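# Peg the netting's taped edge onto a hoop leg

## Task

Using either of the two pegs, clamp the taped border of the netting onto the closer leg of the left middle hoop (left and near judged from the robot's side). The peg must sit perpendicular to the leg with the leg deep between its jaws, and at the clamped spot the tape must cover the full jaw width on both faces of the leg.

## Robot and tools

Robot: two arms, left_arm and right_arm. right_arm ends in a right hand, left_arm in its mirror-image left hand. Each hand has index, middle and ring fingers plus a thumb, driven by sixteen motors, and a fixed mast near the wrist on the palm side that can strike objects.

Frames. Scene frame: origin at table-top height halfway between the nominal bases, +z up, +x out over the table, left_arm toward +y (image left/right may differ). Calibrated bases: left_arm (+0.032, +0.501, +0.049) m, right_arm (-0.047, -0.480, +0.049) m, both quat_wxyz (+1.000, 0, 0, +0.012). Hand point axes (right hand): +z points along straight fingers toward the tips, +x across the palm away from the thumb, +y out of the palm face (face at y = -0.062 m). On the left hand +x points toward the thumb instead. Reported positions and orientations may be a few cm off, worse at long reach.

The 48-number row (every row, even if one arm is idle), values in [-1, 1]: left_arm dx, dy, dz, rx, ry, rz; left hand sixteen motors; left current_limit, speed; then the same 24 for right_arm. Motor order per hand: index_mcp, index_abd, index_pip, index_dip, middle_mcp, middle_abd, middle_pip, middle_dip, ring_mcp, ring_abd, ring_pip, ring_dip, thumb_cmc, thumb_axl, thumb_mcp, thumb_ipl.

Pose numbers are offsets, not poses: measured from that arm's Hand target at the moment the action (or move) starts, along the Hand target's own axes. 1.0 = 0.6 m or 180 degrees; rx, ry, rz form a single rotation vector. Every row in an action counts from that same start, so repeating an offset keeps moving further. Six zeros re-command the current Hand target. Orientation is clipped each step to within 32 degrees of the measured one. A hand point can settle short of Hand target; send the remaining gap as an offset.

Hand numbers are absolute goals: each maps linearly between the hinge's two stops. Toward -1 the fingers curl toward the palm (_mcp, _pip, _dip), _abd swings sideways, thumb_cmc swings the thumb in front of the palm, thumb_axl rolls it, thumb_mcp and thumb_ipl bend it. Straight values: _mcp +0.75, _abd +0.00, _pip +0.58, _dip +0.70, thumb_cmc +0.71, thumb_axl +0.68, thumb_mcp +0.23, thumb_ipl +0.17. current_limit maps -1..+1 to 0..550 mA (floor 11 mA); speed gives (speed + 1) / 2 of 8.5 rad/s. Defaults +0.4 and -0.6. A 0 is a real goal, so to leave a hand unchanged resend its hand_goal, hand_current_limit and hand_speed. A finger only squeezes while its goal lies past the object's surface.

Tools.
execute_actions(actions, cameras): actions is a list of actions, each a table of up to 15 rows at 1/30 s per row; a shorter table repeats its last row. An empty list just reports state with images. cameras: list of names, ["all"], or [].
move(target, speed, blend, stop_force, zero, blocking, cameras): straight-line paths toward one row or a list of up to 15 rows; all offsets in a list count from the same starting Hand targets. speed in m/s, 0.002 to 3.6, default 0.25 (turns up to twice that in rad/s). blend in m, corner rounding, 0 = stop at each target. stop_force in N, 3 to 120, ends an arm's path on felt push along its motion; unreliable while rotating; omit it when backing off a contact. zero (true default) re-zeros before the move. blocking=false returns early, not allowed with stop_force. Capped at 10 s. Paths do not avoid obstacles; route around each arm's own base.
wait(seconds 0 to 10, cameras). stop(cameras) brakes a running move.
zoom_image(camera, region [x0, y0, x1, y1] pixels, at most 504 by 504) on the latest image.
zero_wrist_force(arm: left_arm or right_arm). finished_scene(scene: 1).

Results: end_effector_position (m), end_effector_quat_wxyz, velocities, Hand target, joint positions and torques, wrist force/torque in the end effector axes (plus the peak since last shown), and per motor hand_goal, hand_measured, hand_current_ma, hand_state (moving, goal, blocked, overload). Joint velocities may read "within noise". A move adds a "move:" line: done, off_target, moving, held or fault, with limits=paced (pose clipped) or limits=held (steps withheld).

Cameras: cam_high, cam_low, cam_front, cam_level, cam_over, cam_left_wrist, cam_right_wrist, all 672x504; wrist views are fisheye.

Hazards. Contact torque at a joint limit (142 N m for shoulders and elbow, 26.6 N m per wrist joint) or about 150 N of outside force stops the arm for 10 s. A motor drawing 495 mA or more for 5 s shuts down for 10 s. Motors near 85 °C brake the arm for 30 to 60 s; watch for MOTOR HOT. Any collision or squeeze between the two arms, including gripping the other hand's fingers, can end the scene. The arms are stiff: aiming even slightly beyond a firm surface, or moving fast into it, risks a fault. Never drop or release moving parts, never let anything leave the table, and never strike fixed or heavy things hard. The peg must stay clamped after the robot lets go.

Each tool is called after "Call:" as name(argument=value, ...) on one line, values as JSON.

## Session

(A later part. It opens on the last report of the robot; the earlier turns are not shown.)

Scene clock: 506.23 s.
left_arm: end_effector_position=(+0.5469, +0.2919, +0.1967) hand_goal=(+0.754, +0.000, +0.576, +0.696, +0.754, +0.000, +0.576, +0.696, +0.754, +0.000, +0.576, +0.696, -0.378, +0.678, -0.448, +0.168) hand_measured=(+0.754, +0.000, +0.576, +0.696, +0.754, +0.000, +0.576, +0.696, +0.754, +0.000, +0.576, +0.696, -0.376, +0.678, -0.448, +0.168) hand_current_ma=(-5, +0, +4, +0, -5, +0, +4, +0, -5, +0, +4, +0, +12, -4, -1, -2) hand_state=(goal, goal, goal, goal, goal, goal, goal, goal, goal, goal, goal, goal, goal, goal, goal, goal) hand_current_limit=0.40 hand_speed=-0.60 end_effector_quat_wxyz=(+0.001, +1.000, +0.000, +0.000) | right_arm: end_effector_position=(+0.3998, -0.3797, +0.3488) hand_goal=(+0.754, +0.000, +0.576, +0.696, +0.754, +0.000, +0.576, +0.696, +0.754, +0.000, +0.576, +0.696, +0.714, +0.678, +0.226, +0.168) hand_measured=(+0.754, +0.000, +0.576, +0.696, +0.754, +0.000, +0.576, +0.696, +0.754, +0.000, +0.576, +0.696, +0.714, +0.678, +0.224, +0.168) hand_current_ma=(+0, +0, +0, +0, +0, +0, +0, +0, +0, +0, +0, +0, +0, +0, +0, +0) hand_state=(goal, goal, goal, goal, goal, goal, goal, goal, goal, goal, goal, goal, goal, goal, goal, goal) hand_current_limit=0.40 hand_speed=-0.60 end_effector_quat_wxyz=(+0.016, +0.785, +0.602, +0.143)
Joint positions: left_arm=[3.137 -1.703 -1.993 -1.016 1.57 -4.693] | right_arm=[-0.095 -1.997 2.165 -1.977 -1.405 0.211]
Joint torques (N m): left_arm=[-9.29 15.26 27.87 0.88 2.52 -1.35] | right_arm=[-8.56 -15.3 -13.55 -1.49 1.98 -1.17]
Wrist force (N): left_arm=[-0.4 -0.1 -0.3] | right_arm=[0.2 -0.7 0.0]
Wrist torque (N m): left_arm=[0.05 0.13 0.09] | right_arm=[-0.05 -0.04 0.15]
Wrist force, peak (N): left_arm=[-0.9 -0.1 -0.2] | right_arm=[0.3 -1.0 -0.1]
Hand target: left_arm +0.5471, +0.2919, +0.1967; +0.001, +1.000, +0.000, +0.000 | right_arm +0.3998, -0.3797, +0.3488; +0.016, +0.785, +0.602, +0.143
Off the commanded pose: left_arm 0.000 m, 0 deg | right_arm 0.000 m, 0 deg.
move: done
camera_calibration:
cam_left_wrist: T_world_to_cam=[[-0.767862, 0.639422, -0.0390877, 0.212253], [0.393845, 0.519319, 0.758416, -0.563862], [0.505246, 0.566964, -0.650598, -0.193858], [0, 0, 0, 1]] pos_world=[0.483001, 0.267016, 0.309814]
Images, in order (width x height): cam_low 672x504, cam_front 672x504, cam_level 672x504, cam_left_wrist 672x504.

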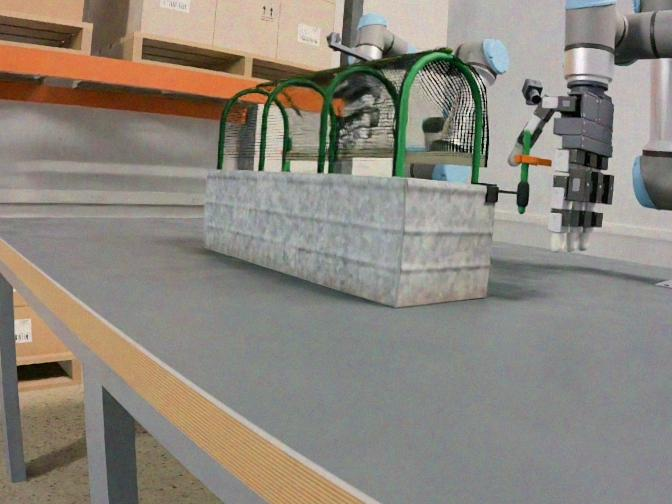

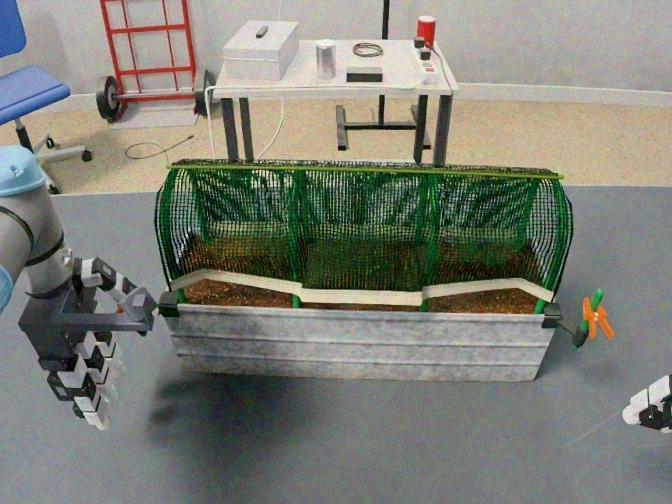

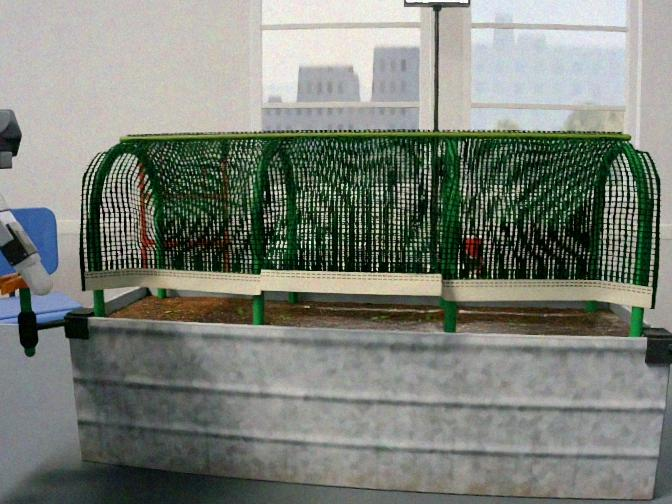

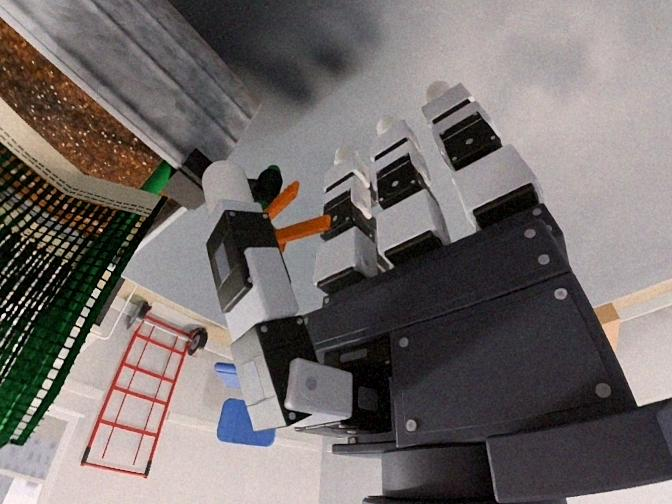

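Call:
move(target=[[-0.0083, 0.0108, 0, 0, 0, 0, 0.754, 0, 0.576, 0.696, 0.754, 0, 0.576, 0.696, 0.754, 0, 0.576, 0.696, -0.379, 0.678, -0.449, 0.168, 0.4, -0.6, 0, 0, 0, 0, 0, 0, 0.754, 0, 0.576, 0.696, 0.754, 0, 0.576, 0.696, 0.754, 0, 0.576, 0.696, 0.714, 0.678, 0.226, 0.168, 0.4, -0.6], [-0.0083, 0.0108, 0, 0, 0, 0, 0.754, 0, 0.576, 0.696, 0.754, 0, 0.576, 0.696, 0.754, 0, 0.576, 0.696, -0.379, 0.678, -0.674, 0.168, 0.4, -0.9, 0, 0, 0, 0, 0, 0, 0.754, 0, 0.576, 0.696, 0.754, 0, 0.576, 0.696, 0.754, 0, 0.576, 0.696, 0.714, 0.678, 0.226, 0.168, 0.4, -0.6]], speed=0.05, cameras=["cam_front", "cam_level", "cam_low", "cam_left_wrist"])

Call:
zoom_image(camera="cam_left_wrist", region=[200, 120, 400, 320])

Call:
zoom_image(camera="cam_low", region=[480, 80, 640, 260])

Call:
zoom_image(camera="cam_front", region=[50, 240, 200, 390])

Scene clock: 543.47 s.
left_arm: end_effector_position=(+0.5421, +0.2854, +0.1967) hand_goal=(+0.754, +0.000, +0.576, +0.696, +0.754, +0.000, +0.576, +0.696, +0.754, +0.000, +0.576, +0.696, -0.378, +0.678, -0.674, +0.168) hand_measured=(+0.754, +0.000, +0.576, +0.696, +0.754, +0.000, +0.576, +0.696, +0.754, +0.000, +0.576, +0.696, -0.376, +0.680, -0.638, +0.174) hand_current_ma=(-5, +0, +4, +0, -5, +0, +4, +0, -5, +0, +4, +0, +12, +16, +241, +38) hand_state=(goal, goal, goal, goal, goal, goal, goal, goal, goal, goal, goal, goal, goal, goal, blocked, goal) hand_current_limit=0.40 hand_speed=-0.90 end_effector_quat_wxyz=(+0.001, +1.000, +0.000, +0.000) | right_arm: end_effector_position=(+0.3998, -0.3797, +0.3488) hand_goal=(+0.754, +0.000, +0.576, +0.696, +0.754, +0.000, +0.576, +0.696, +0.754, +0.000, +0.576, +0.696, +0.714, +0.678, +0.226, +0.168) hand_measured=(+0.754, +0.000, +0.576, +0.696, +0.754, +0.000, +0.576, +0.696, +0.754, +0.000, +0.576, +0.696, +0.714, +0.678, +0.224, +0.168) hand_current_ma=(+0, +0, +0, +0, +0, +0, +0, +0, +0, +0, +0, +0, +0, +0, +0, +0) hand_state=(goal, goal, goal, goal, goal, goal, goal, goal, goal, goal, goal, goal, goal, goal, goal, goal) hand_current_limit=0.40 hand_speed=-0.60 end_effector_quat_wxyz=(+0.016, +0.785, +0.602, +0.143)
Joint positions: left_arm=[3.124 -1.696 -2.001 -1.014 1.57 -4.706] | right_arm=[-0.095 -1.997 2.165 -1.977 -1.405 0.211]
Joint torques (N m): left_arm=[-6.94 30.56 12.18 3.38 2.16 -1.37] | right_arm=[-7.29 -15.6 -16.12 -1.62 2.14 -1.43]
Wrist force (N): left_arm=[0.4 1.8 -0.7] | right_arm=[0.2 -0.8 0.0]
Wrist torque (N m): left_arm=[0.11 0.13 0.16] | right_arm=[-0.07 -0.05 0.15]
Wrist force, peak (N): left_arm=[0.9 2.1 -1.1] | right_arm=[0.5 -0.9 0.0]
Hand target: left_arm +0.5421, +0.2854, +0.1967; +0.001, +1.000, +0.000, +0.000 | right_arm +0.3998, -0.3797, +0.3488; +0.016, +0.785, +0.602, +0.143
Off the commanded pose: left_arm 0.000 m, 0 deg | right_arm 0.000 m, 0 deg.
move: done
camera_calibration:
cam_left_wrist: T_world_to_cam=[[-0.767862, 0.639422, -0.0390877, 0.212723], [0.393845, 0.519319, 0.758416, -0.558596], [0.505246, 0.566964, -0.650598, -0.187748], [0, 0, 0, 1]] pos_world=[0.478201, 0.260516, 0.309814]
Images, in order (width x height): cam_low 672x504, cam_front 672x504, cam_level 672x504, cam_left_wrist 672x504.

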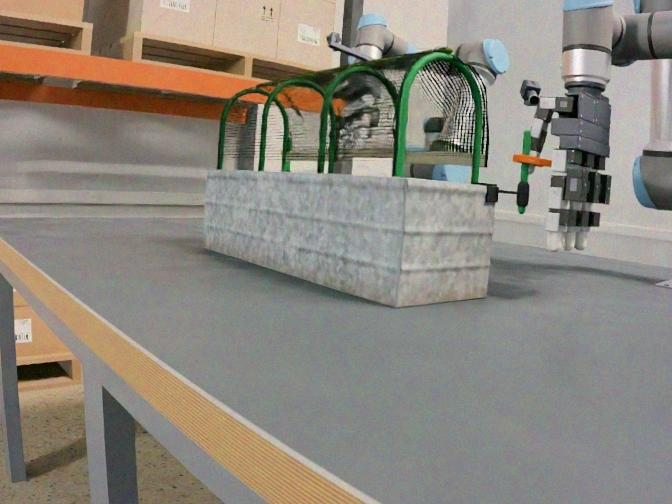

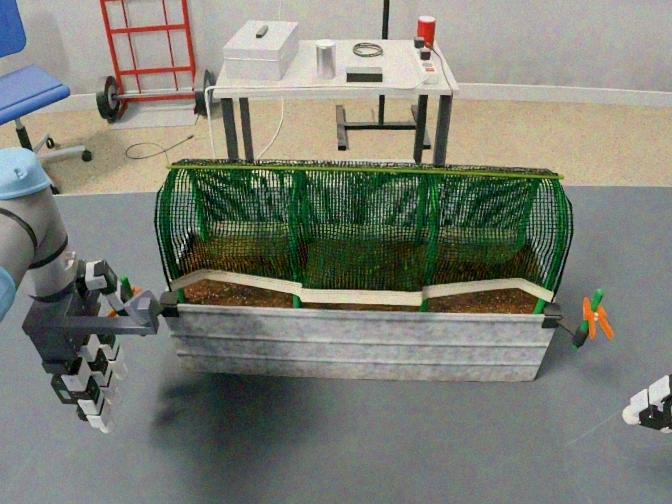

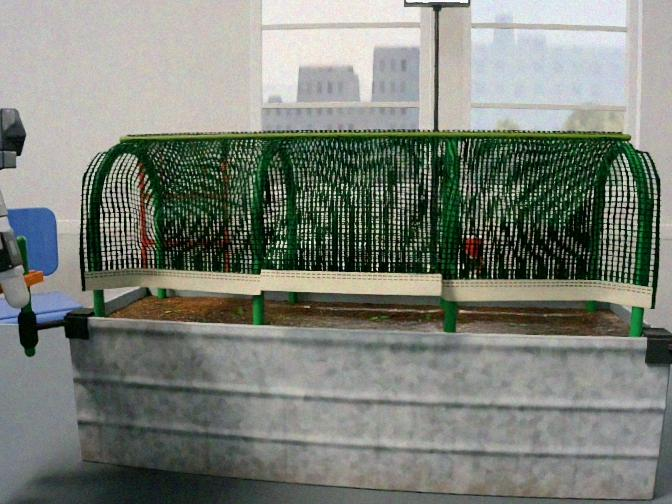

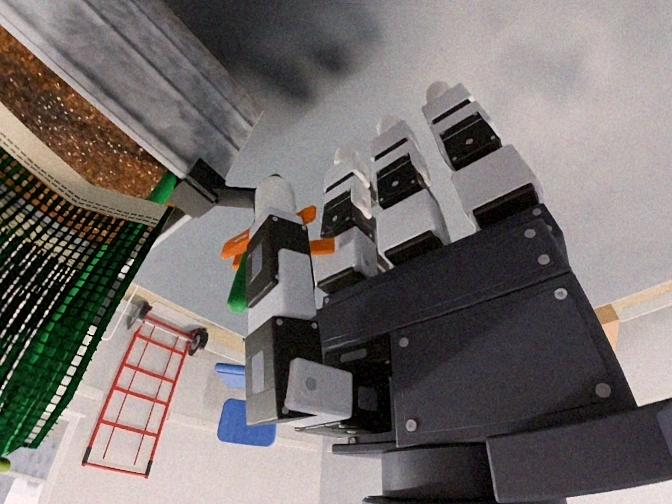

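Scaled by 2.520 from the camera's 672x504 image, which has a finer 960x720 frame.

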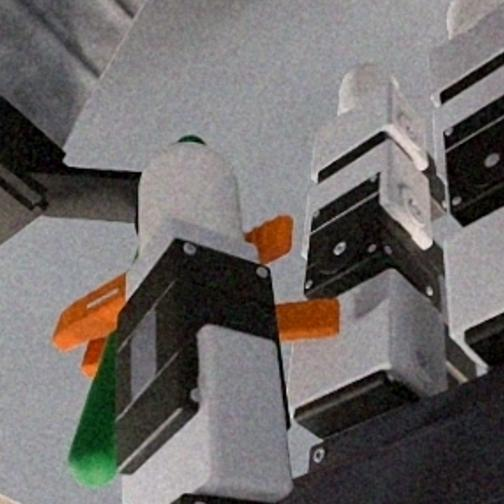

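Scaled by 2.800 from the camera's 672x504 image, which has a finer 960x720 frame.

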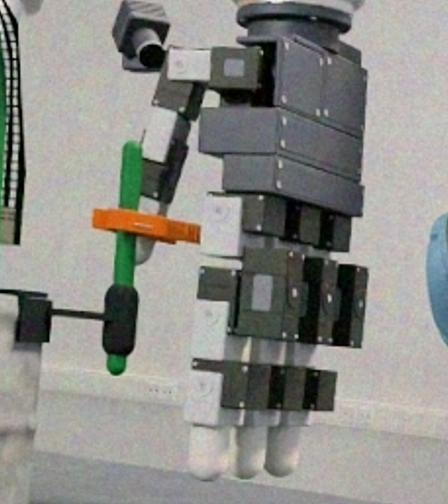

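Scaled by 3.360 from the camera's 672x504 image, which has a finer 960x720 frame.

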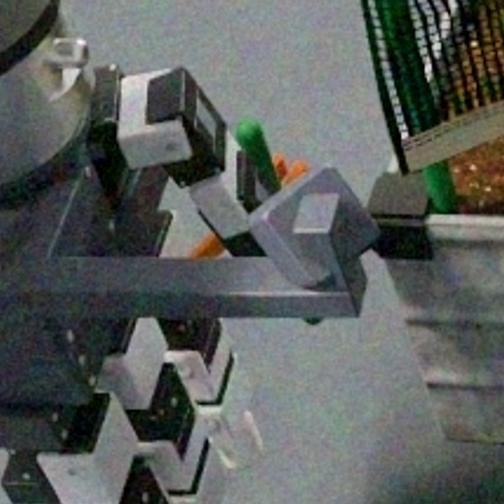

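Call:
move(target=[0, 0, 0, 0, 0, 0, 0.754, 0, 0.576, 0.696, 0.754, 0, 0.576, 0.696, 0.754, 0, 0.576, 0.696, -0.379, 0.678, -0.80, 0.168, 0.75, -0.9, 0, 0, 0, 0, 0, 0, 0.754, 0, 0.576, 0.696, 0.754, 0, 0.576, 0.696, 0.754, 0, 0.576, 0.696, 0.714, 0.678, 0.226, 0.168, 0.4, -0.6], speed=0.05, cameras=["cam_front", "cam_level", "cam_low", "cam_left_wrist"])

Call:
zoom_image(camera="cam_left_wrist", region=[200, 120, 400, 320])

Call:
zoom_image(camera="cam_front", region=[50, 240, 200, 390])

Scene clock: 561.00 s.
left_arm: end_effector_position=(+0.5421, +0.2854, +0.1967) hand_goal=(+0.754, +0.000, +0.576, +0.696, +0.754, +0.000, +0.576, +0.696, +0.754, +0.000, +0.576, +0.696, -0.378, +0.678, -0.800, +0.168) hand_measured=(+0.754, +0.000, +0.576, +0.696, +0.754, +0.000, +0.576, +0.696, +0.754, +0.000, +0.576, +0.696, -0.376, +0.680, -0.654, +0.180) hand_current_ma=(-4, +0, +4, +0, -5, +0, +4, +0, -5, +0, +4, +0, +12, +17, +481, +85) hand_state=(goal, goal, goal, goal, goal, goal, goal, goal, goal, goal, goal, goal, goal, goal, blocked, goal) hand_current_limit=0.75 hand_speed=-0.90 end_effector_quat_wxyz=(+0.001, +1.000, +0.000, +0.000) | right_arm: end_effector_position=(+0.3998, -0.3797, +0.3488) hand_goal=(+0.754, +0.000, +0.576, +0.696, +0.754, +0.000, +0.576, +0.696, +0.754, +0.000, +0.576, +0.696, +0.714, +0.678, +0.226, +0.168) hand_measured=(+0.754, +0.000, +0.576, +0.696, +0.754, +0.000, +0.576, +0.696, +0.754, +0.000, +0.576, +0.696, +0.714, +0.678, +0.224, +0.168) hand_current_ma=(+0, +0, +0, +0, +0, +0, +0, +0, +0, +0, +0, +0, +0, +0, +0, +0) hand_state=(goal, goal, goal, goal, goal, goal, goal, goal, goal, goal, goal, goal, goal, goal, goal, goal) hand_current_limit=0.40 hand_speed=-0.60 end_effector_quat_wxyz=(+0.016, +0.785, +0.602, +0.143)
Joint positions: left_arm=[3.124 -1.696 -2.001 -1.014 1.57 -4.706] | right_arm=[-0.095 -1.997 2.165 -1.977 -1.405 0.211]
Joint torques (N m): left_arm=[0.88 26.92 12.12 0.73 2.52 -1.38] | right_arm=[-7.9 -14.73 -18.55 -1.56 2.08 -1.12]
Wrist force (N): left_arm=[1.3 2.0 -0.5] | right_arm=[0.1 -0.8 0.1]
Wrist torque (N m): left_arm=[0.11 0.08 0.23] | right_arm=[-0.07 -0.04 0.14]
Wrist force, peak (N): left_arm=[1.2 2.3 -0.4] | right_arm=[0.2 -0.9 0.1]
Hand target: left_arm +0.5421, +0.2854, +0.1967; +0.001, +1.000, +0.000, +0.000 | right_arm +0.3998, -0.3797, +0.3488; +0.016, +0.785, +0.602, +0.143
Off the commanded pose: left_arm 0.000 m, 0 deg | right_arm 0.000 m, 0 deg.
move: done
camera_calibration:
cam_left_wrist: T_world_to_cam=[[-0.767862, 0.639422, -0.0390877, 0.212723], [0.393845, 0.519319, 0.758416, -0.558596], [0.505246, 0.566964, -0.650598, -0.187748], [0, 0, 0, 1]] pos_world=[0.478201, 0.260516, 0.309814]
Images, in order (width x height): cam_low 672x504, cam_front 672x504, cam_level 672x504, cam_left_wrist 672x504.

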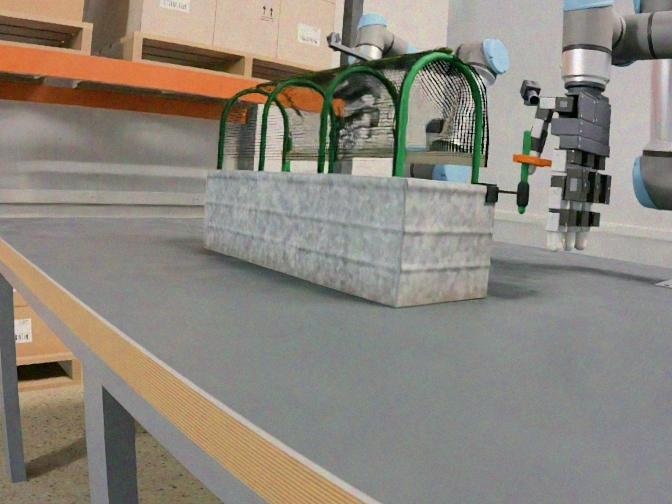

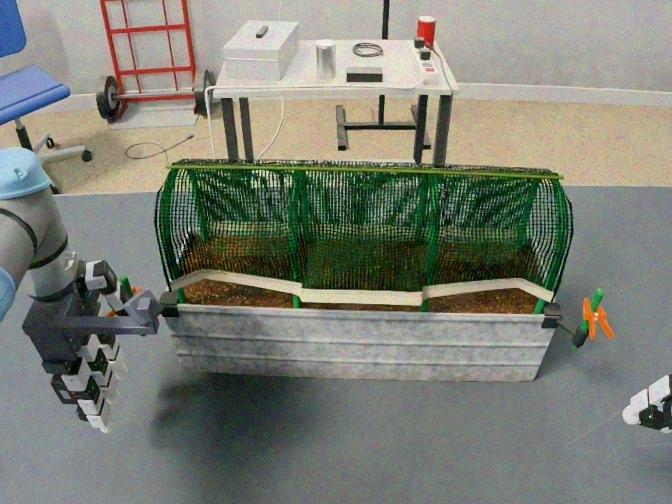

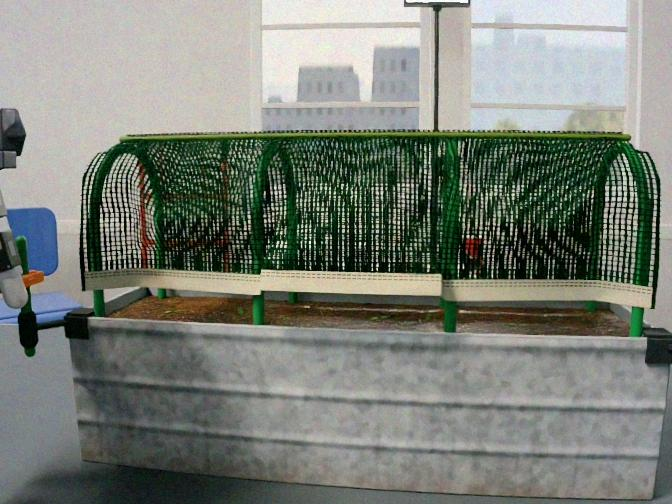

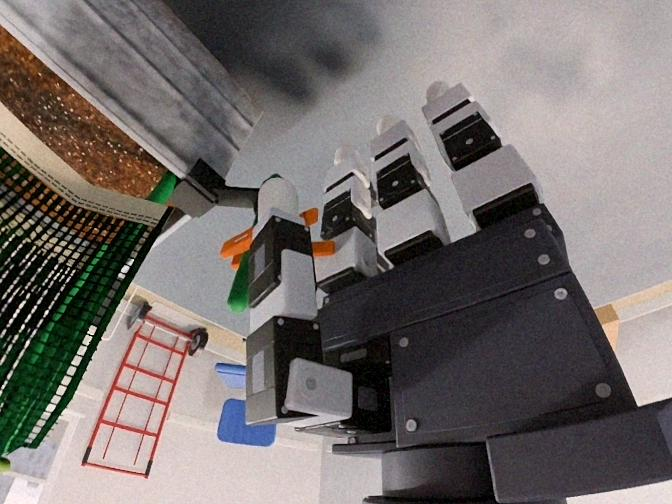

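Scaled by 2.520 from the camera's 672x504 image, which has a finer 960x720 frame.

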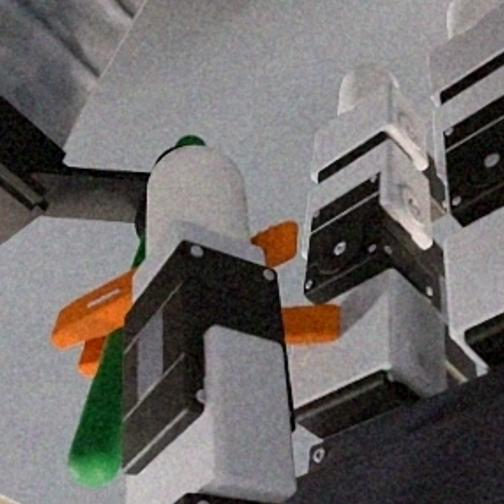

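Scaled by 3.360 from the camera's 672x504 image, which has a finer 960x720 frame.

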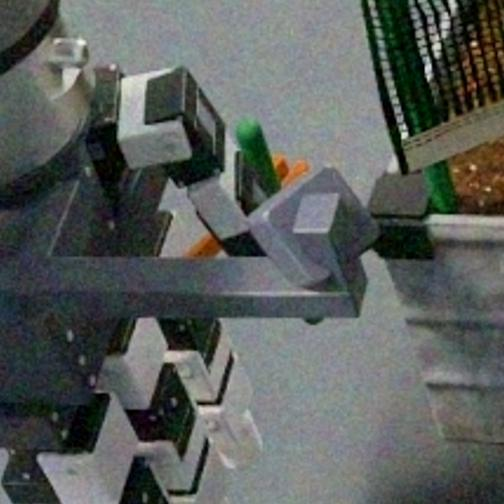

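Call:
move(target=[[0, 0, 0, 0, 0, 0, 0.754, 0, 0.576, 0.696, 0.754, 0, 0.576, 0.696, 0.754, 0, 0.576, 0.696, -0.379, 0.678, -0.52, 0.168, 0.4, -0.8, 0, 0, 0, 0, 0, 0, 0.754, 0, 0.576, 0.696, 0.754, 0, 0.576, 0.696, 0.754, 0, 0.576, 0.696, 0.714, 0.678, 0.226, 0.168, 0.4, -0.6], [0, 0.0117, 0, 0, 0, 0, 0.754, 0, 0.576, 0.696, 0.754, 0, 0.576, 0.696, 0.754, 0, 0.576, 0.696, -0.471, 0.678, -0.52, 0.168, 0.4, -0.8, 0, 0, 0, 0, 0, 0, 0.754, 0, 0.576, 0.696, 0.754, 0, 0.576, 0.696, 0.754, 0, 0.576, 0.696, 0.714, 0.678, 0.226, 0.168, 0.4, -0.6], [0, 0.0117, 0, 0, 0, 0, 0.754, 0, 0.576, 0.696, 0.754, 0, 0.576, 0.696, 0.754, 0, 0.576, 0.696, -0.471, 0.678, -0.85, 0.168, 0.78, -0.9, 0, 0, 0, 0, 0, 0, 0.754, 0, 0.576, 0.696, 0.754, 0, 0.576, 0.696, 0.754, 0, 0.576, 0.696, 0.714, 0.678, 0.226, 0.168, 0.4, -0.6]], speed=0.05, cameras=["cam_front", "cam_low", "cam_left_wrist"])

Call:
zoom_image(camera="cam_left_wrist", region=[200, 120, 400, 320])

Call:
zoom_image(camera="cam_front", region=[50, 240, 200, 390])

Scene clock: 756.90 s.
left_arm: end_effector_position=(+0.5421, +0.2784, +0.1967) hand_goal=(+0.754, +0.000, +0.576, +0.696, +0.754, +0.000, +0.576, +0.696, +0.754, +0.000, +0.576, +0.696, -0.470, +0.678, -0.850, +0.168) hand_measured=(+0.758, +0.000, +0.576, +0.696, +0.754, +0.000, +0.576, +0.696, +0.754, +0.000, +0.576, +0.696, -0.468, +0.680, -0.668, +0.180) hand_current_ma=(+18, +0, +4, +0, -5, +0, +4, +0, -5, +0, +4, +0, +11, +10, +489, +88) hand_state=(goal, goal, goal, goal, goal, goal, goal, goal, goal, goal, goal, goal, goal, goal, blocked, goal) hand_current_limit=0.78 hand_speed=-0.90 end_effector_quat_wxyz=(+0.001, +1.000, +0.000, +0.000) | right_arm: end_effector_position=(+0.3998, -0.3797, +0.3488) hand_goal=(+0.754, +0.000, +0.576, +0.696, +0.754, +0.000, +0.576, +0.696, +0.754, +0.000, +0.576, +0.696, +0.714, +0.678, +0.226, +0.168) hand_measured=(+0.754, +0.000, +0.576, +0.696, +0.754, +0.000, +0.576, +0.696, +0.754, +0.000, +0.576, +0.696, +0.714, +0.678, +0.224, +0.168) hand_current_ma=(+0, +0, +0, +0, +0, +0, +0, +0, +0, +0, +0, +0, +0, +0, +0, +0) hand_state=(goal, goal, goal, goal, goal, goal, goal, goal, goal, goal, goal, goal, goal, goal, goal, goal) hand_current_limit=0.40 hand_speed=-0.60 end_effector_quat_wxyz=(+0.016, +0.785, +0.602, +0.143)
Joint positions: left_arm=[3.11 -1.701 -1.996 -1.015 1.57 -4.721] | right_arm=[-0.095 -1.997 2.165 -1.977 -1.405 0.211]
Joint torques (N m): left_arm=[-9.19 14.82 26.36 0.95 1.56 -1.37] | right_arm=[-7.71 -14.93 -21 -1.51 1.82 -1.21]
Wrist force (N): left_arm=[0.6 -0.6 0.0] | right_arm=[0.2 -0.8 0.1]
Wrist torque (N m): left_arm=[-0.03 0.12 0.15] | right_arm=[-0.07 -0.04 0.15]
Wrist force, peak (N): left_arm=[1.5 2.2 -0.9] | right_arm=[0.2 -1.0 0.2]
Hand target: left_arm +0.5421, +0.2784, +0.1967; +0.001, +1.000, +0.000, +0.000 | right_arm +0.3998, -0.3797, +0.3488; +0.016, +0.785, +0.602, +0.143
Off the commanded pose: left_arm 0.000 m, 0 deg | right_arm 0.000 m, 0 deg.
move: done
camera_calibration:
cam_left_wrist: T_world_to_cam=[[-0.767862, 0.639422, -0.0390877, 0.217199], [0.393845, 0.519319, 0.758416, -0.554961], [0.505246, 0.566964, -0.650598, -0.183779], [0, 0, 0, 1]] pos_world=[0.478201, 0.253516, 0.309814]
Images, in order (width x height): cam_low 672x504, cam_front 672x504, cam_left_wrist 672x504.

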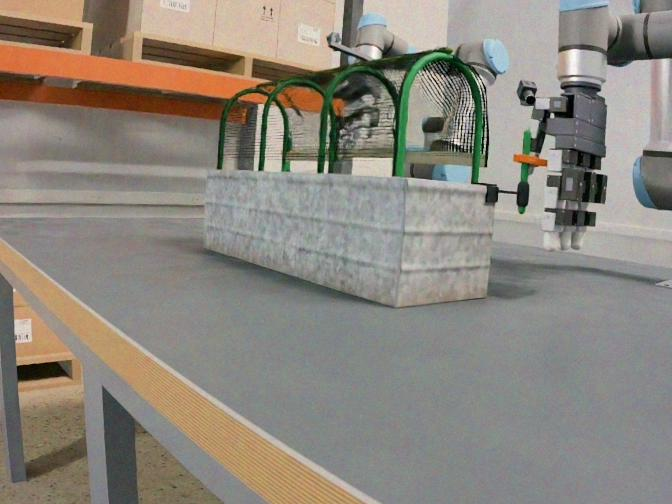

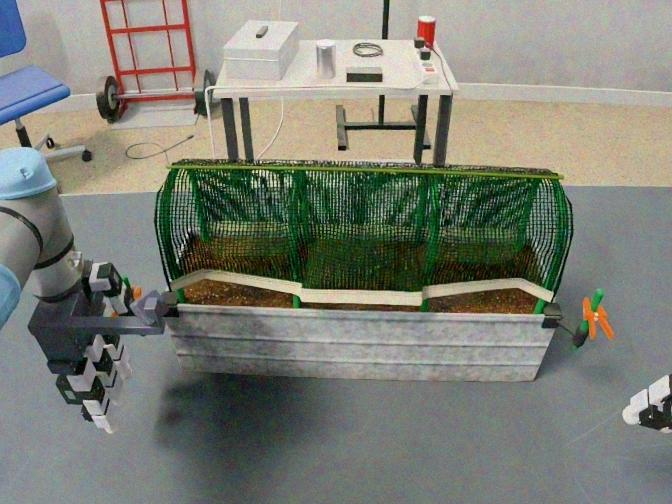

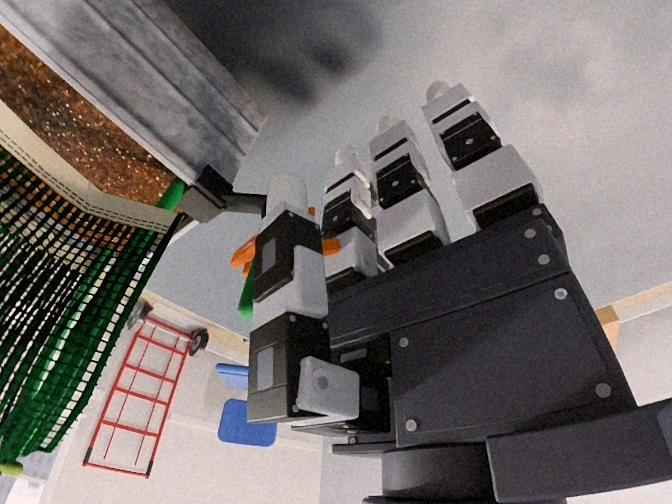

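Scaled by 2.520 from the camera's 672x504 image, which has a finer 960x720 frame.

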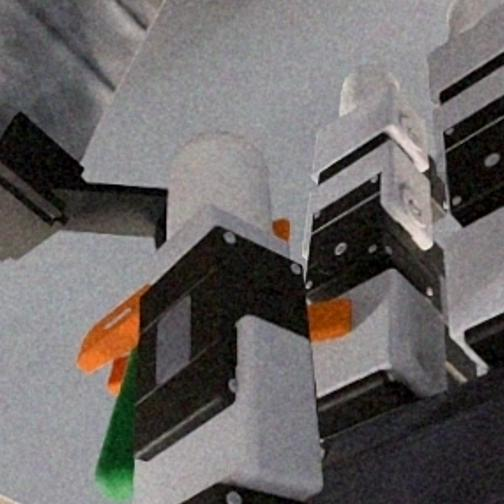

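Scaled by 3.360 from the camera's 672x504 image, which has a finer 960x720 frame.

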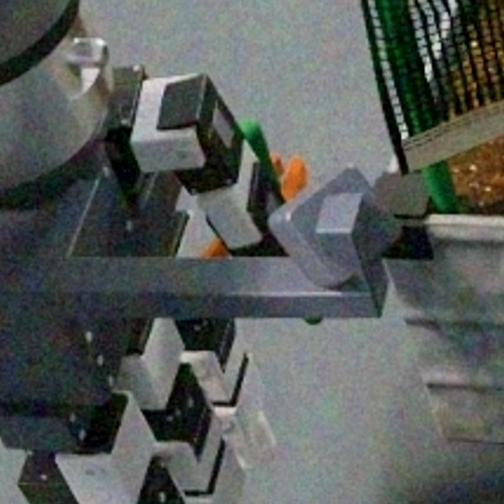

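Call:
move(target=[[0, 0, 0, 0, 0, 0, 0.754, 0, 0.576, 0.696, 0.754, 0, 0.576, 0.696, 0.754, 0, 0.576, 0.696, -0.471, 0.678, -0.449, 0.168, 0.4, -0.8, 0, 0, 0, 0, 0, 0, 0.754, 0, 0.576, 0.696, 0.754, 0, 0.576, 0.696, 0.754, 0, 0.576, 0.696, 0.714, 0.678, 0.226, 0.168, 0.4, -0.6], [-0.2368, -0.0193, 0, 0, 0, 0, 0.754, 0, 0.576, 0.696, 0.754, 0, 0.576, 0.696, 0.754, 0, 0.576, 0.696, -0.471, 0.678, -0.449, 0.168, 0.4, -0.8, 0, 0, 0, 0, 0, 0, 0.754, 0, 0.576, 0.696, 0.754, 0, 0.576, 0.696, 0.754, 0, 0.576, 0.696, 0.714, 0.678, 0.226, 0.168, 0.4, -0.6], [-0.2368, -0.036, -0.2555, 0.3849, 0.3849, 0.3849, 0.754, 0.37, -0.737, 0.696, 0.754, -0.37, -0.737, 0.696, 0.754, -0.45, -0.95, -0.174, 0.714, 0.678, 0.226, 0.168, 0.4, -0.6, 0, 0, 0, 0, 0, 0, 0.754, 0, 0.576, 0.696, 0.754, 0, 0.576, 0.696, 0.754, 0, 0.576, 0.696, 0.714, 0.678, 0.226, 0.168, 0.4, -0.6]], speed=[0.1, 0.2, 0.3], cameras=["cam_front", "cam_low", "cam_left_wrist", "cam_over", "cam_level"])

Call:
zoom_image(camera="cam_front", region=[90, 250, 190, 350])

Call:
zoom_image(camera="cam_left_wrist", region=[150, 0, 550, 300])

Scene clock: 882.77 s.
left_arm: end_effector_position=(+0.4000, +0.3001, +0.3500) hand_goal=(+0.754, +0.370, -0.736, +0.696, +0.754, -0.370, -0.736, +0.696, +0.754, -0.450, -0.950, -0.174, +0.714, +0.678, +0.226, +0.168) hand_measured=(+0.748, +0.366, -0.734, +0.696, +0.748, -0.366, -0.734, +0.696, +0.748, -0.446, -0.946, -0.172, +0.692, +0.678, +0.224, +0.170) hand_current_ma=(-34, -13, +14, +0, -34, +14, +13, +0, -37, +14, +22, +14, -111, +3, -12, +9) hand_state=(goal, goal, goal, goal, goal, goal, goal, goal, goal, goal, goal, goal, blocked, goal, goal, goal) hand_current_limit=0.40 hand_speed=-0.60 end_effector_quat_wxyz=(+0.500, -0.500, +0.500, -0.500) | right_arm: end_effector_position=(+0.3998, -0.3797, +0.3488) hand_goal=(+0.754, +0.000, +0.576, +0.696, +0.754, +0.000, +0.576, +0.696, +0.754, +0.000, +0.576, +0.696, +0.714, +0.678, +0.226, +0.168) hand_measured=(+0.754, +0.000, +0.576, +0.696, +0.754, +0.000, +0.576, +0.696, +0.754, +0.000, +0.576, +0.696, +0.714, +0.678, +0.224, +0.168) hand_current_ma=(+0, +0, +0, +0, +0, +0, +0, +0, +0, +0, +0, +0, +0, +0, +0, +0) hand_state=(goal, goal, goal, goal, goal, goal, goal, goal, goal, goal, goal, goal, goal, goal, goal, goal) hand_current_limit=0.40 hand_speed=-0.60 end_effector_quat_wxyz=(+0.016, +0.785, +0.602, +0.143)
Joint positions: left_arm=[2.839 -1.387 -2.603 0.849 1.849 -3.143] | right_arm=[-0.095 -1.997 2.165 -1.977 -1.405 0.211]
Joint torques (N m): left_arm=[8.78 2.53 8.1 3.2 -2.46 1.35] | right_arm=[-7.15 -15.03 -27.23 -1.81 1.95 -1.23]
Wrist force (N): left_arm=[-0.3 -1.4 -1.0] | right_arm=[0.0 -0.9 0.2]
Wrist torque (N m): left_arm=[-0.01 -0.10 -0.14] | right_arm=[-0.10 -0.03 0.13]
Wrist force, peak (N): left_arm=[-0.8 -1.4 -1.0] | right_arm=[0.3 -1.0 0.1]
Hand target: left_arm +0.4000, +0.3001, +0.3500; +0.500, -0.500, +0.500, -0.500 | right_arm +0.3998, -0.3797, +0.3488; +0.016, +0.785, +0.602, +0.143
Off the commanded pose: left_arm 0.000 m, 0 deg | right_arm 0.000 m, 0 deg.
move: done
camera_calibration:
cam_left_wrist: T_world_to_cam=[[0.0378047, 0.768397, 0.638856, -0.498058], [-0.758912, -0.393834, 0.518601, 0.192623], [0.650095, -0.504441, 0.568257, -0.187466], [0, 0, 0, 1]] pos_world=[0.286883, 0.364002, 0.324821]
Images, in order (width x height): cam_low 672x504, cam_front 672x504, cam_level 672x504, cam_over 672x504, cam_left_wrist 672x504.

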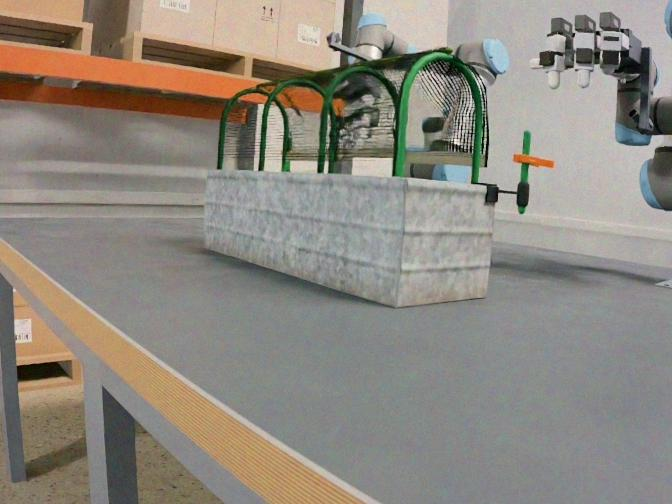

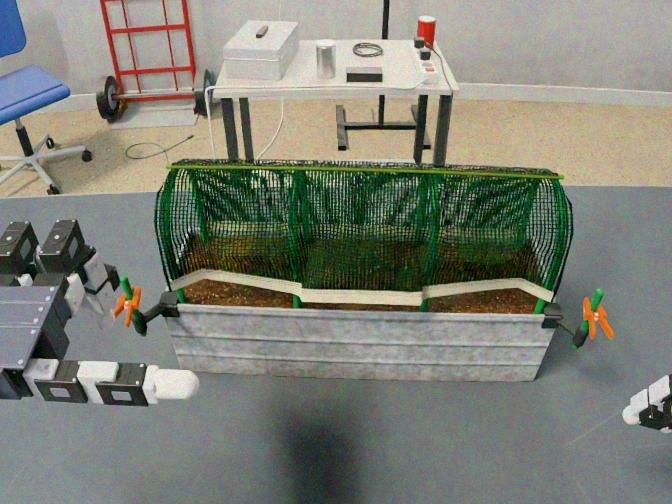

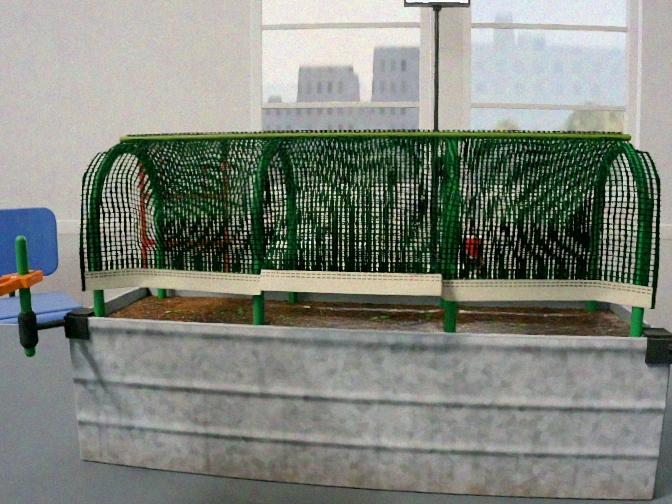

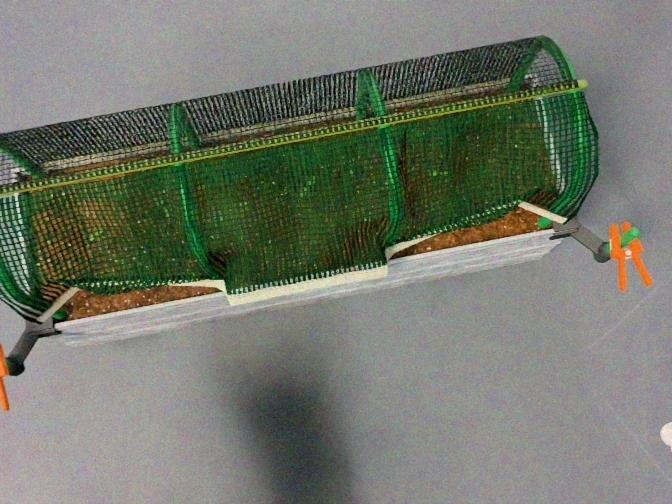

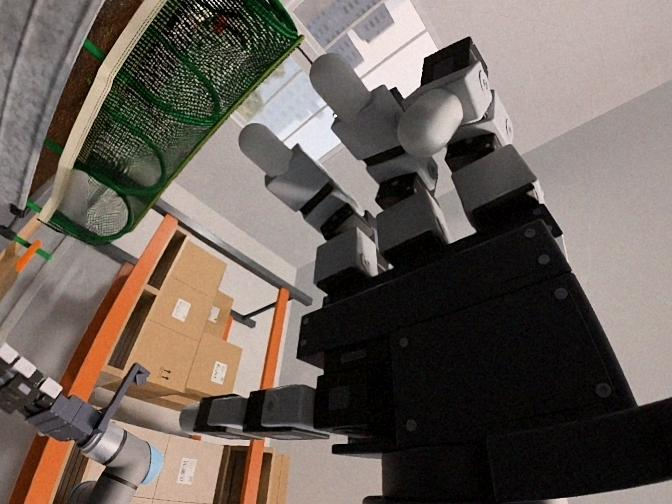

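Scaled by 5.040 from the camera's 672x504 image, which has a finer 960x720 frame.

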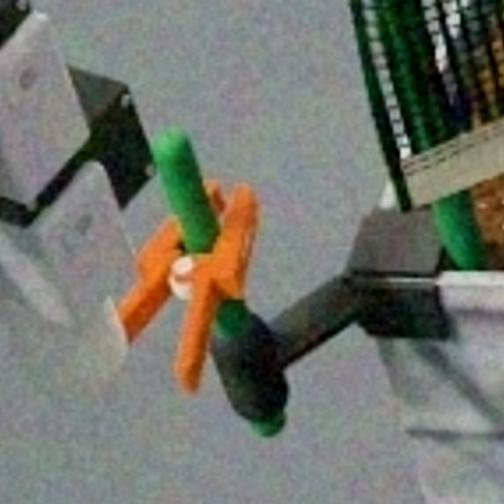

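Scaled by 1.260 from the camera's 672x504 image, which has a finer 960x720 frame.

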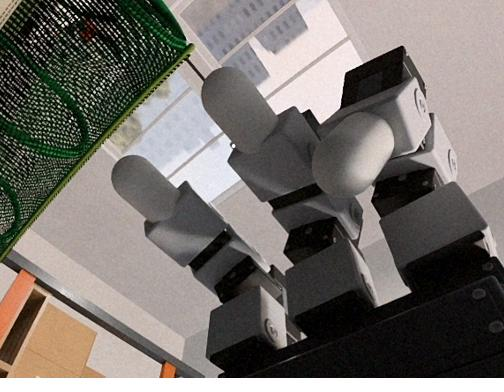

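Call:
move(target=[[0, 0, 0, 0, 0, 0, 0.754, 0.5, -0.737, 0.696, 0.754, -0.5, -0.737, 0.696, 0.754, 0, -0.95, -0.174, 0.68, 0.678, 0.226, 0.168, 0.4, -0.6, 0, 0, 0, 0, 0, 0, 0.754, 0, 0.576, 0.696, 0.754, 0, 0.576, 0.696, 0.754, 0, 0.576, 0.696, 0.714, 0.678, 0.226, 0.168, 0.4, -0.6], [-0.0573, 0.1667, 0.2233, 0, 0, 0, 0.754, 0.5, -0.737, 0.696, 0.754, -0.5, -0.737, 0.696, 0.754, 0, -0.95, -0.174, 0.68, 0.678, 0.226, 0.168, 0.4, -0.6, 0, 0, 0, 0, 0, 0, 0.754, 0, 0.576, 0.696, 0.754, 0, 0.576, 0.696, 0.754, 0, 0.576, 0.696, 0.714, 0.678, 0.226, 0.168, 0.4, -0.6]], speed=0.15, cameras=["cam_front", "cam_low", "cam_left_wrist", "cam_over", "cam_level"])

Call:
zoom_image(camera="cam_front", region=[50, 220, 200, 370])

Call:
zoom_image(camera="cam_left_wrist", region=[150, 0, 550, 300])

Call:
zoom_image(camera="cam_low", region=[470, 60, 672, 260])

Scene clock: 923.23 s.
left_arm: end_effector_position=(+0.5339, +0.3344, +0.2500) hand_goal=(+0.754, +0.500, -0.736, +0.696, +0.754, -0.500, -0.736, +0.696, +0.754, +0.000, -0.950, -0.174, +0.680, +0.678, +0.226, +0.168) hand_measured=(+0.748, +0.498, -0.734, +0.696, +0.748, -0.496, -0.734, +0.696, +0.748, -0.004, -0.946, -0.172, +0.672, +0.678, +0.224, +0.170) hand_current_ma=(-34, -13, +13, +0, -34, +13, +12, +0, -37, -14, +21, +14, -38, +3, -11, +9) hand_state=(goal, goal, goal, goal, goal, goal, goal, goal, goal, goal, goal, goal, goal, goal, goal, goal) hand_current_limit=0.40 hand_speed=-0.60 end_effector_quat_wxyz=(+0.500, -0.500, +0.500, -0.500) | right_arm: end_effector_position=(+0.3998, -0.3797, +0.3488) hand_goal=(+0.754, +0.000, +0.576, +0.696, +0.754, +0.000, +0.576, +0.696, +0.754, +0.000, +0.576, +0.696, +0.714, +0.678, +0.226, +0.168) hand_measured=(+0.754, +0.000, +0.576, +0.696, +0.754, +0.000, +0.576, +0.696, +0.754, +0.000, +0.576, +0.696, +0.714, +0.678, +0.224, +0.168) hand_current_ma=(+0, +0, +0, +0, +0, +0, +0, +0, +0, +0, +0, +0, +0, +0, +0, +0) hand_state=(goal, goal, goal, goal, goal, goal, goal, goal, goal, goal, goal, goal, goal, goal, goal, goal) hand_current_limit=0.40 hand_speed=-0.60 end_effector_quat_wxyz=(+0.016, +0.785, +0.602, +0.143)
Joint positions: left_arm=[3.08 -1.942 -2.452 1.252 1.609 -3.143] | right_arm=[-0.095 -1.997 2.165 -1.977 -1.405 0.211]
Joint torques (N m): left_arm=[8.45 14.24 15.84 3.23 -2.53 -1.45] | right_arm=[-7.91 -14.75 -31.51 -1.51 1.9 -1.24]
Motor temperatures (°C): left_arm=[37 34 38 34 41 50] | right_arm=[34 32 44 36 35 42]
Wrist force (N): left_arm=[-0.9 -1.3 -0.8] | right_arm=[0.3 -0.9 0.1]
Wrist torque (N m): left_arm=[0.00 -0.01 -0.17] | right_arm=[-0.09 -0.06 0.16]
Wrist force, peak (N): left_arm=[-0.4 -1.8 -1.0] | right_arm=[0.2 -1.0 0.2]
Hand target: left_arm +0.5340, +0.3344, +0.2499; +0.500, -0.500, +0.500, -0.500 | right_arm +0.3998, -0.3797, +0.3488; +0.016, +0.785, +0.602, +0.143
Off the commanded pose: left_arm 0.000 m, 0 deg | right_arm 0.000 m, 0 deg.
move: done
camera_calibration:
cam_left_wrist: T_world_to_cam=[[0.0378953, 0.768393, 0.638855, -0.46569], [-0.758827, -0.393846, 0.518717, 0.359502], [0.650189, -0.504437, 0.568152, -0.200459], [0, 0, 0, 1]] pos_world=[0.420784, 0.398302, 0.224921]
Images, in order (width x height): cam_low 672x504, cam_front 672x504, cam_level 672x504, cam_over 672x504, cam_left_wrist 672x504.

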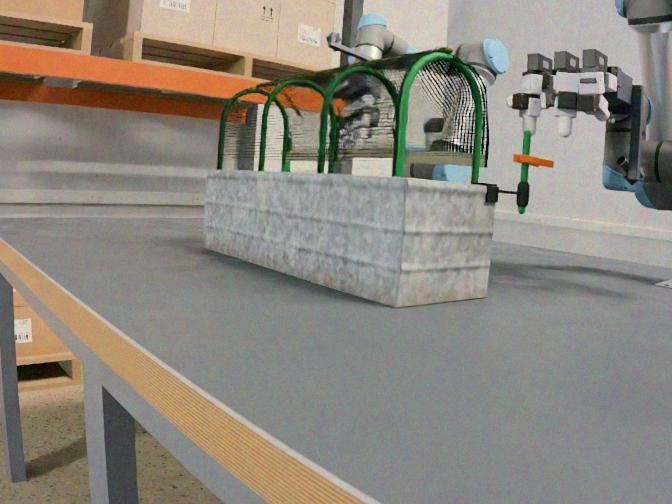

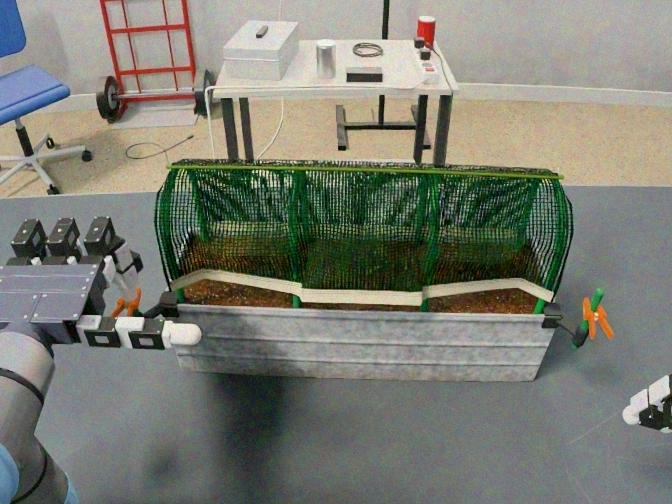

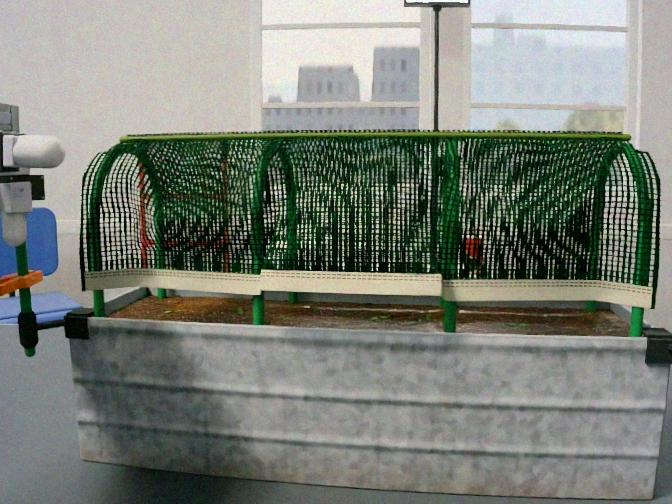

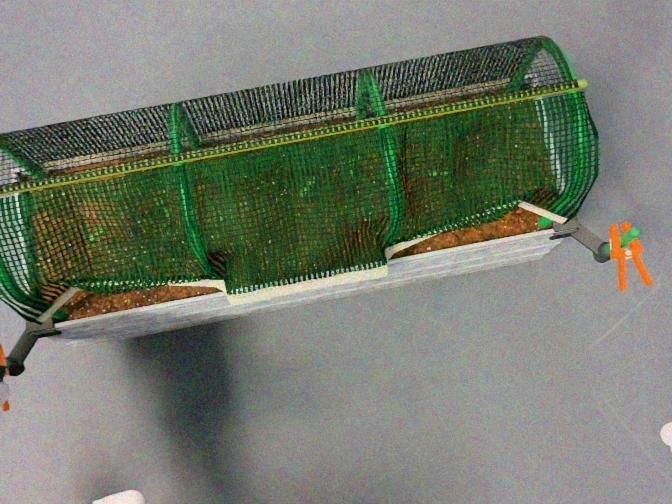

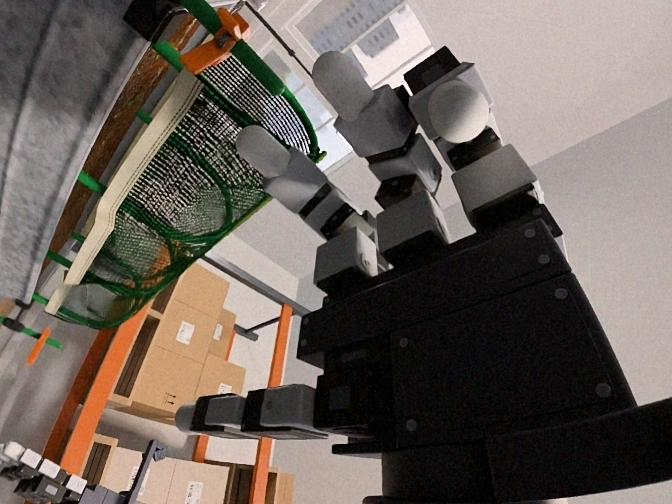

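Scaled by 3.360 from the camera's 672x504 image, which has a finer 960x720 frame.

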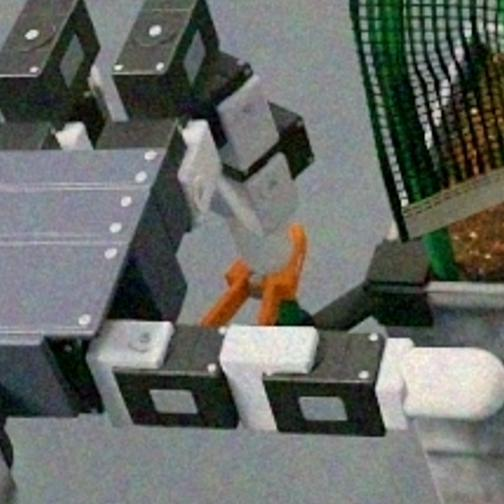

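Scaled by 1.260 from the camera's 672x504 image, which has a finer 960x720 frame.

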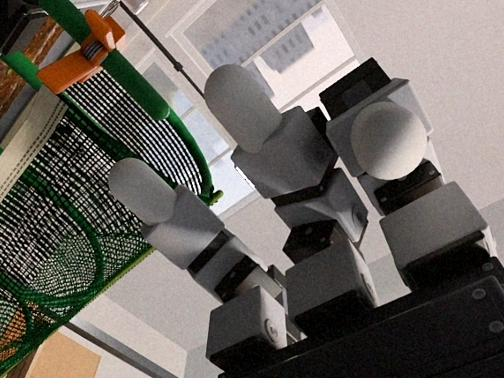

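Scaled by 2.495 from the camera's 672x504 image, which has a finer 960x720 frame.

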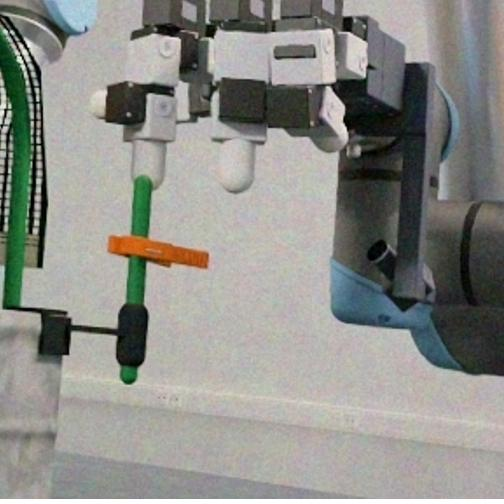

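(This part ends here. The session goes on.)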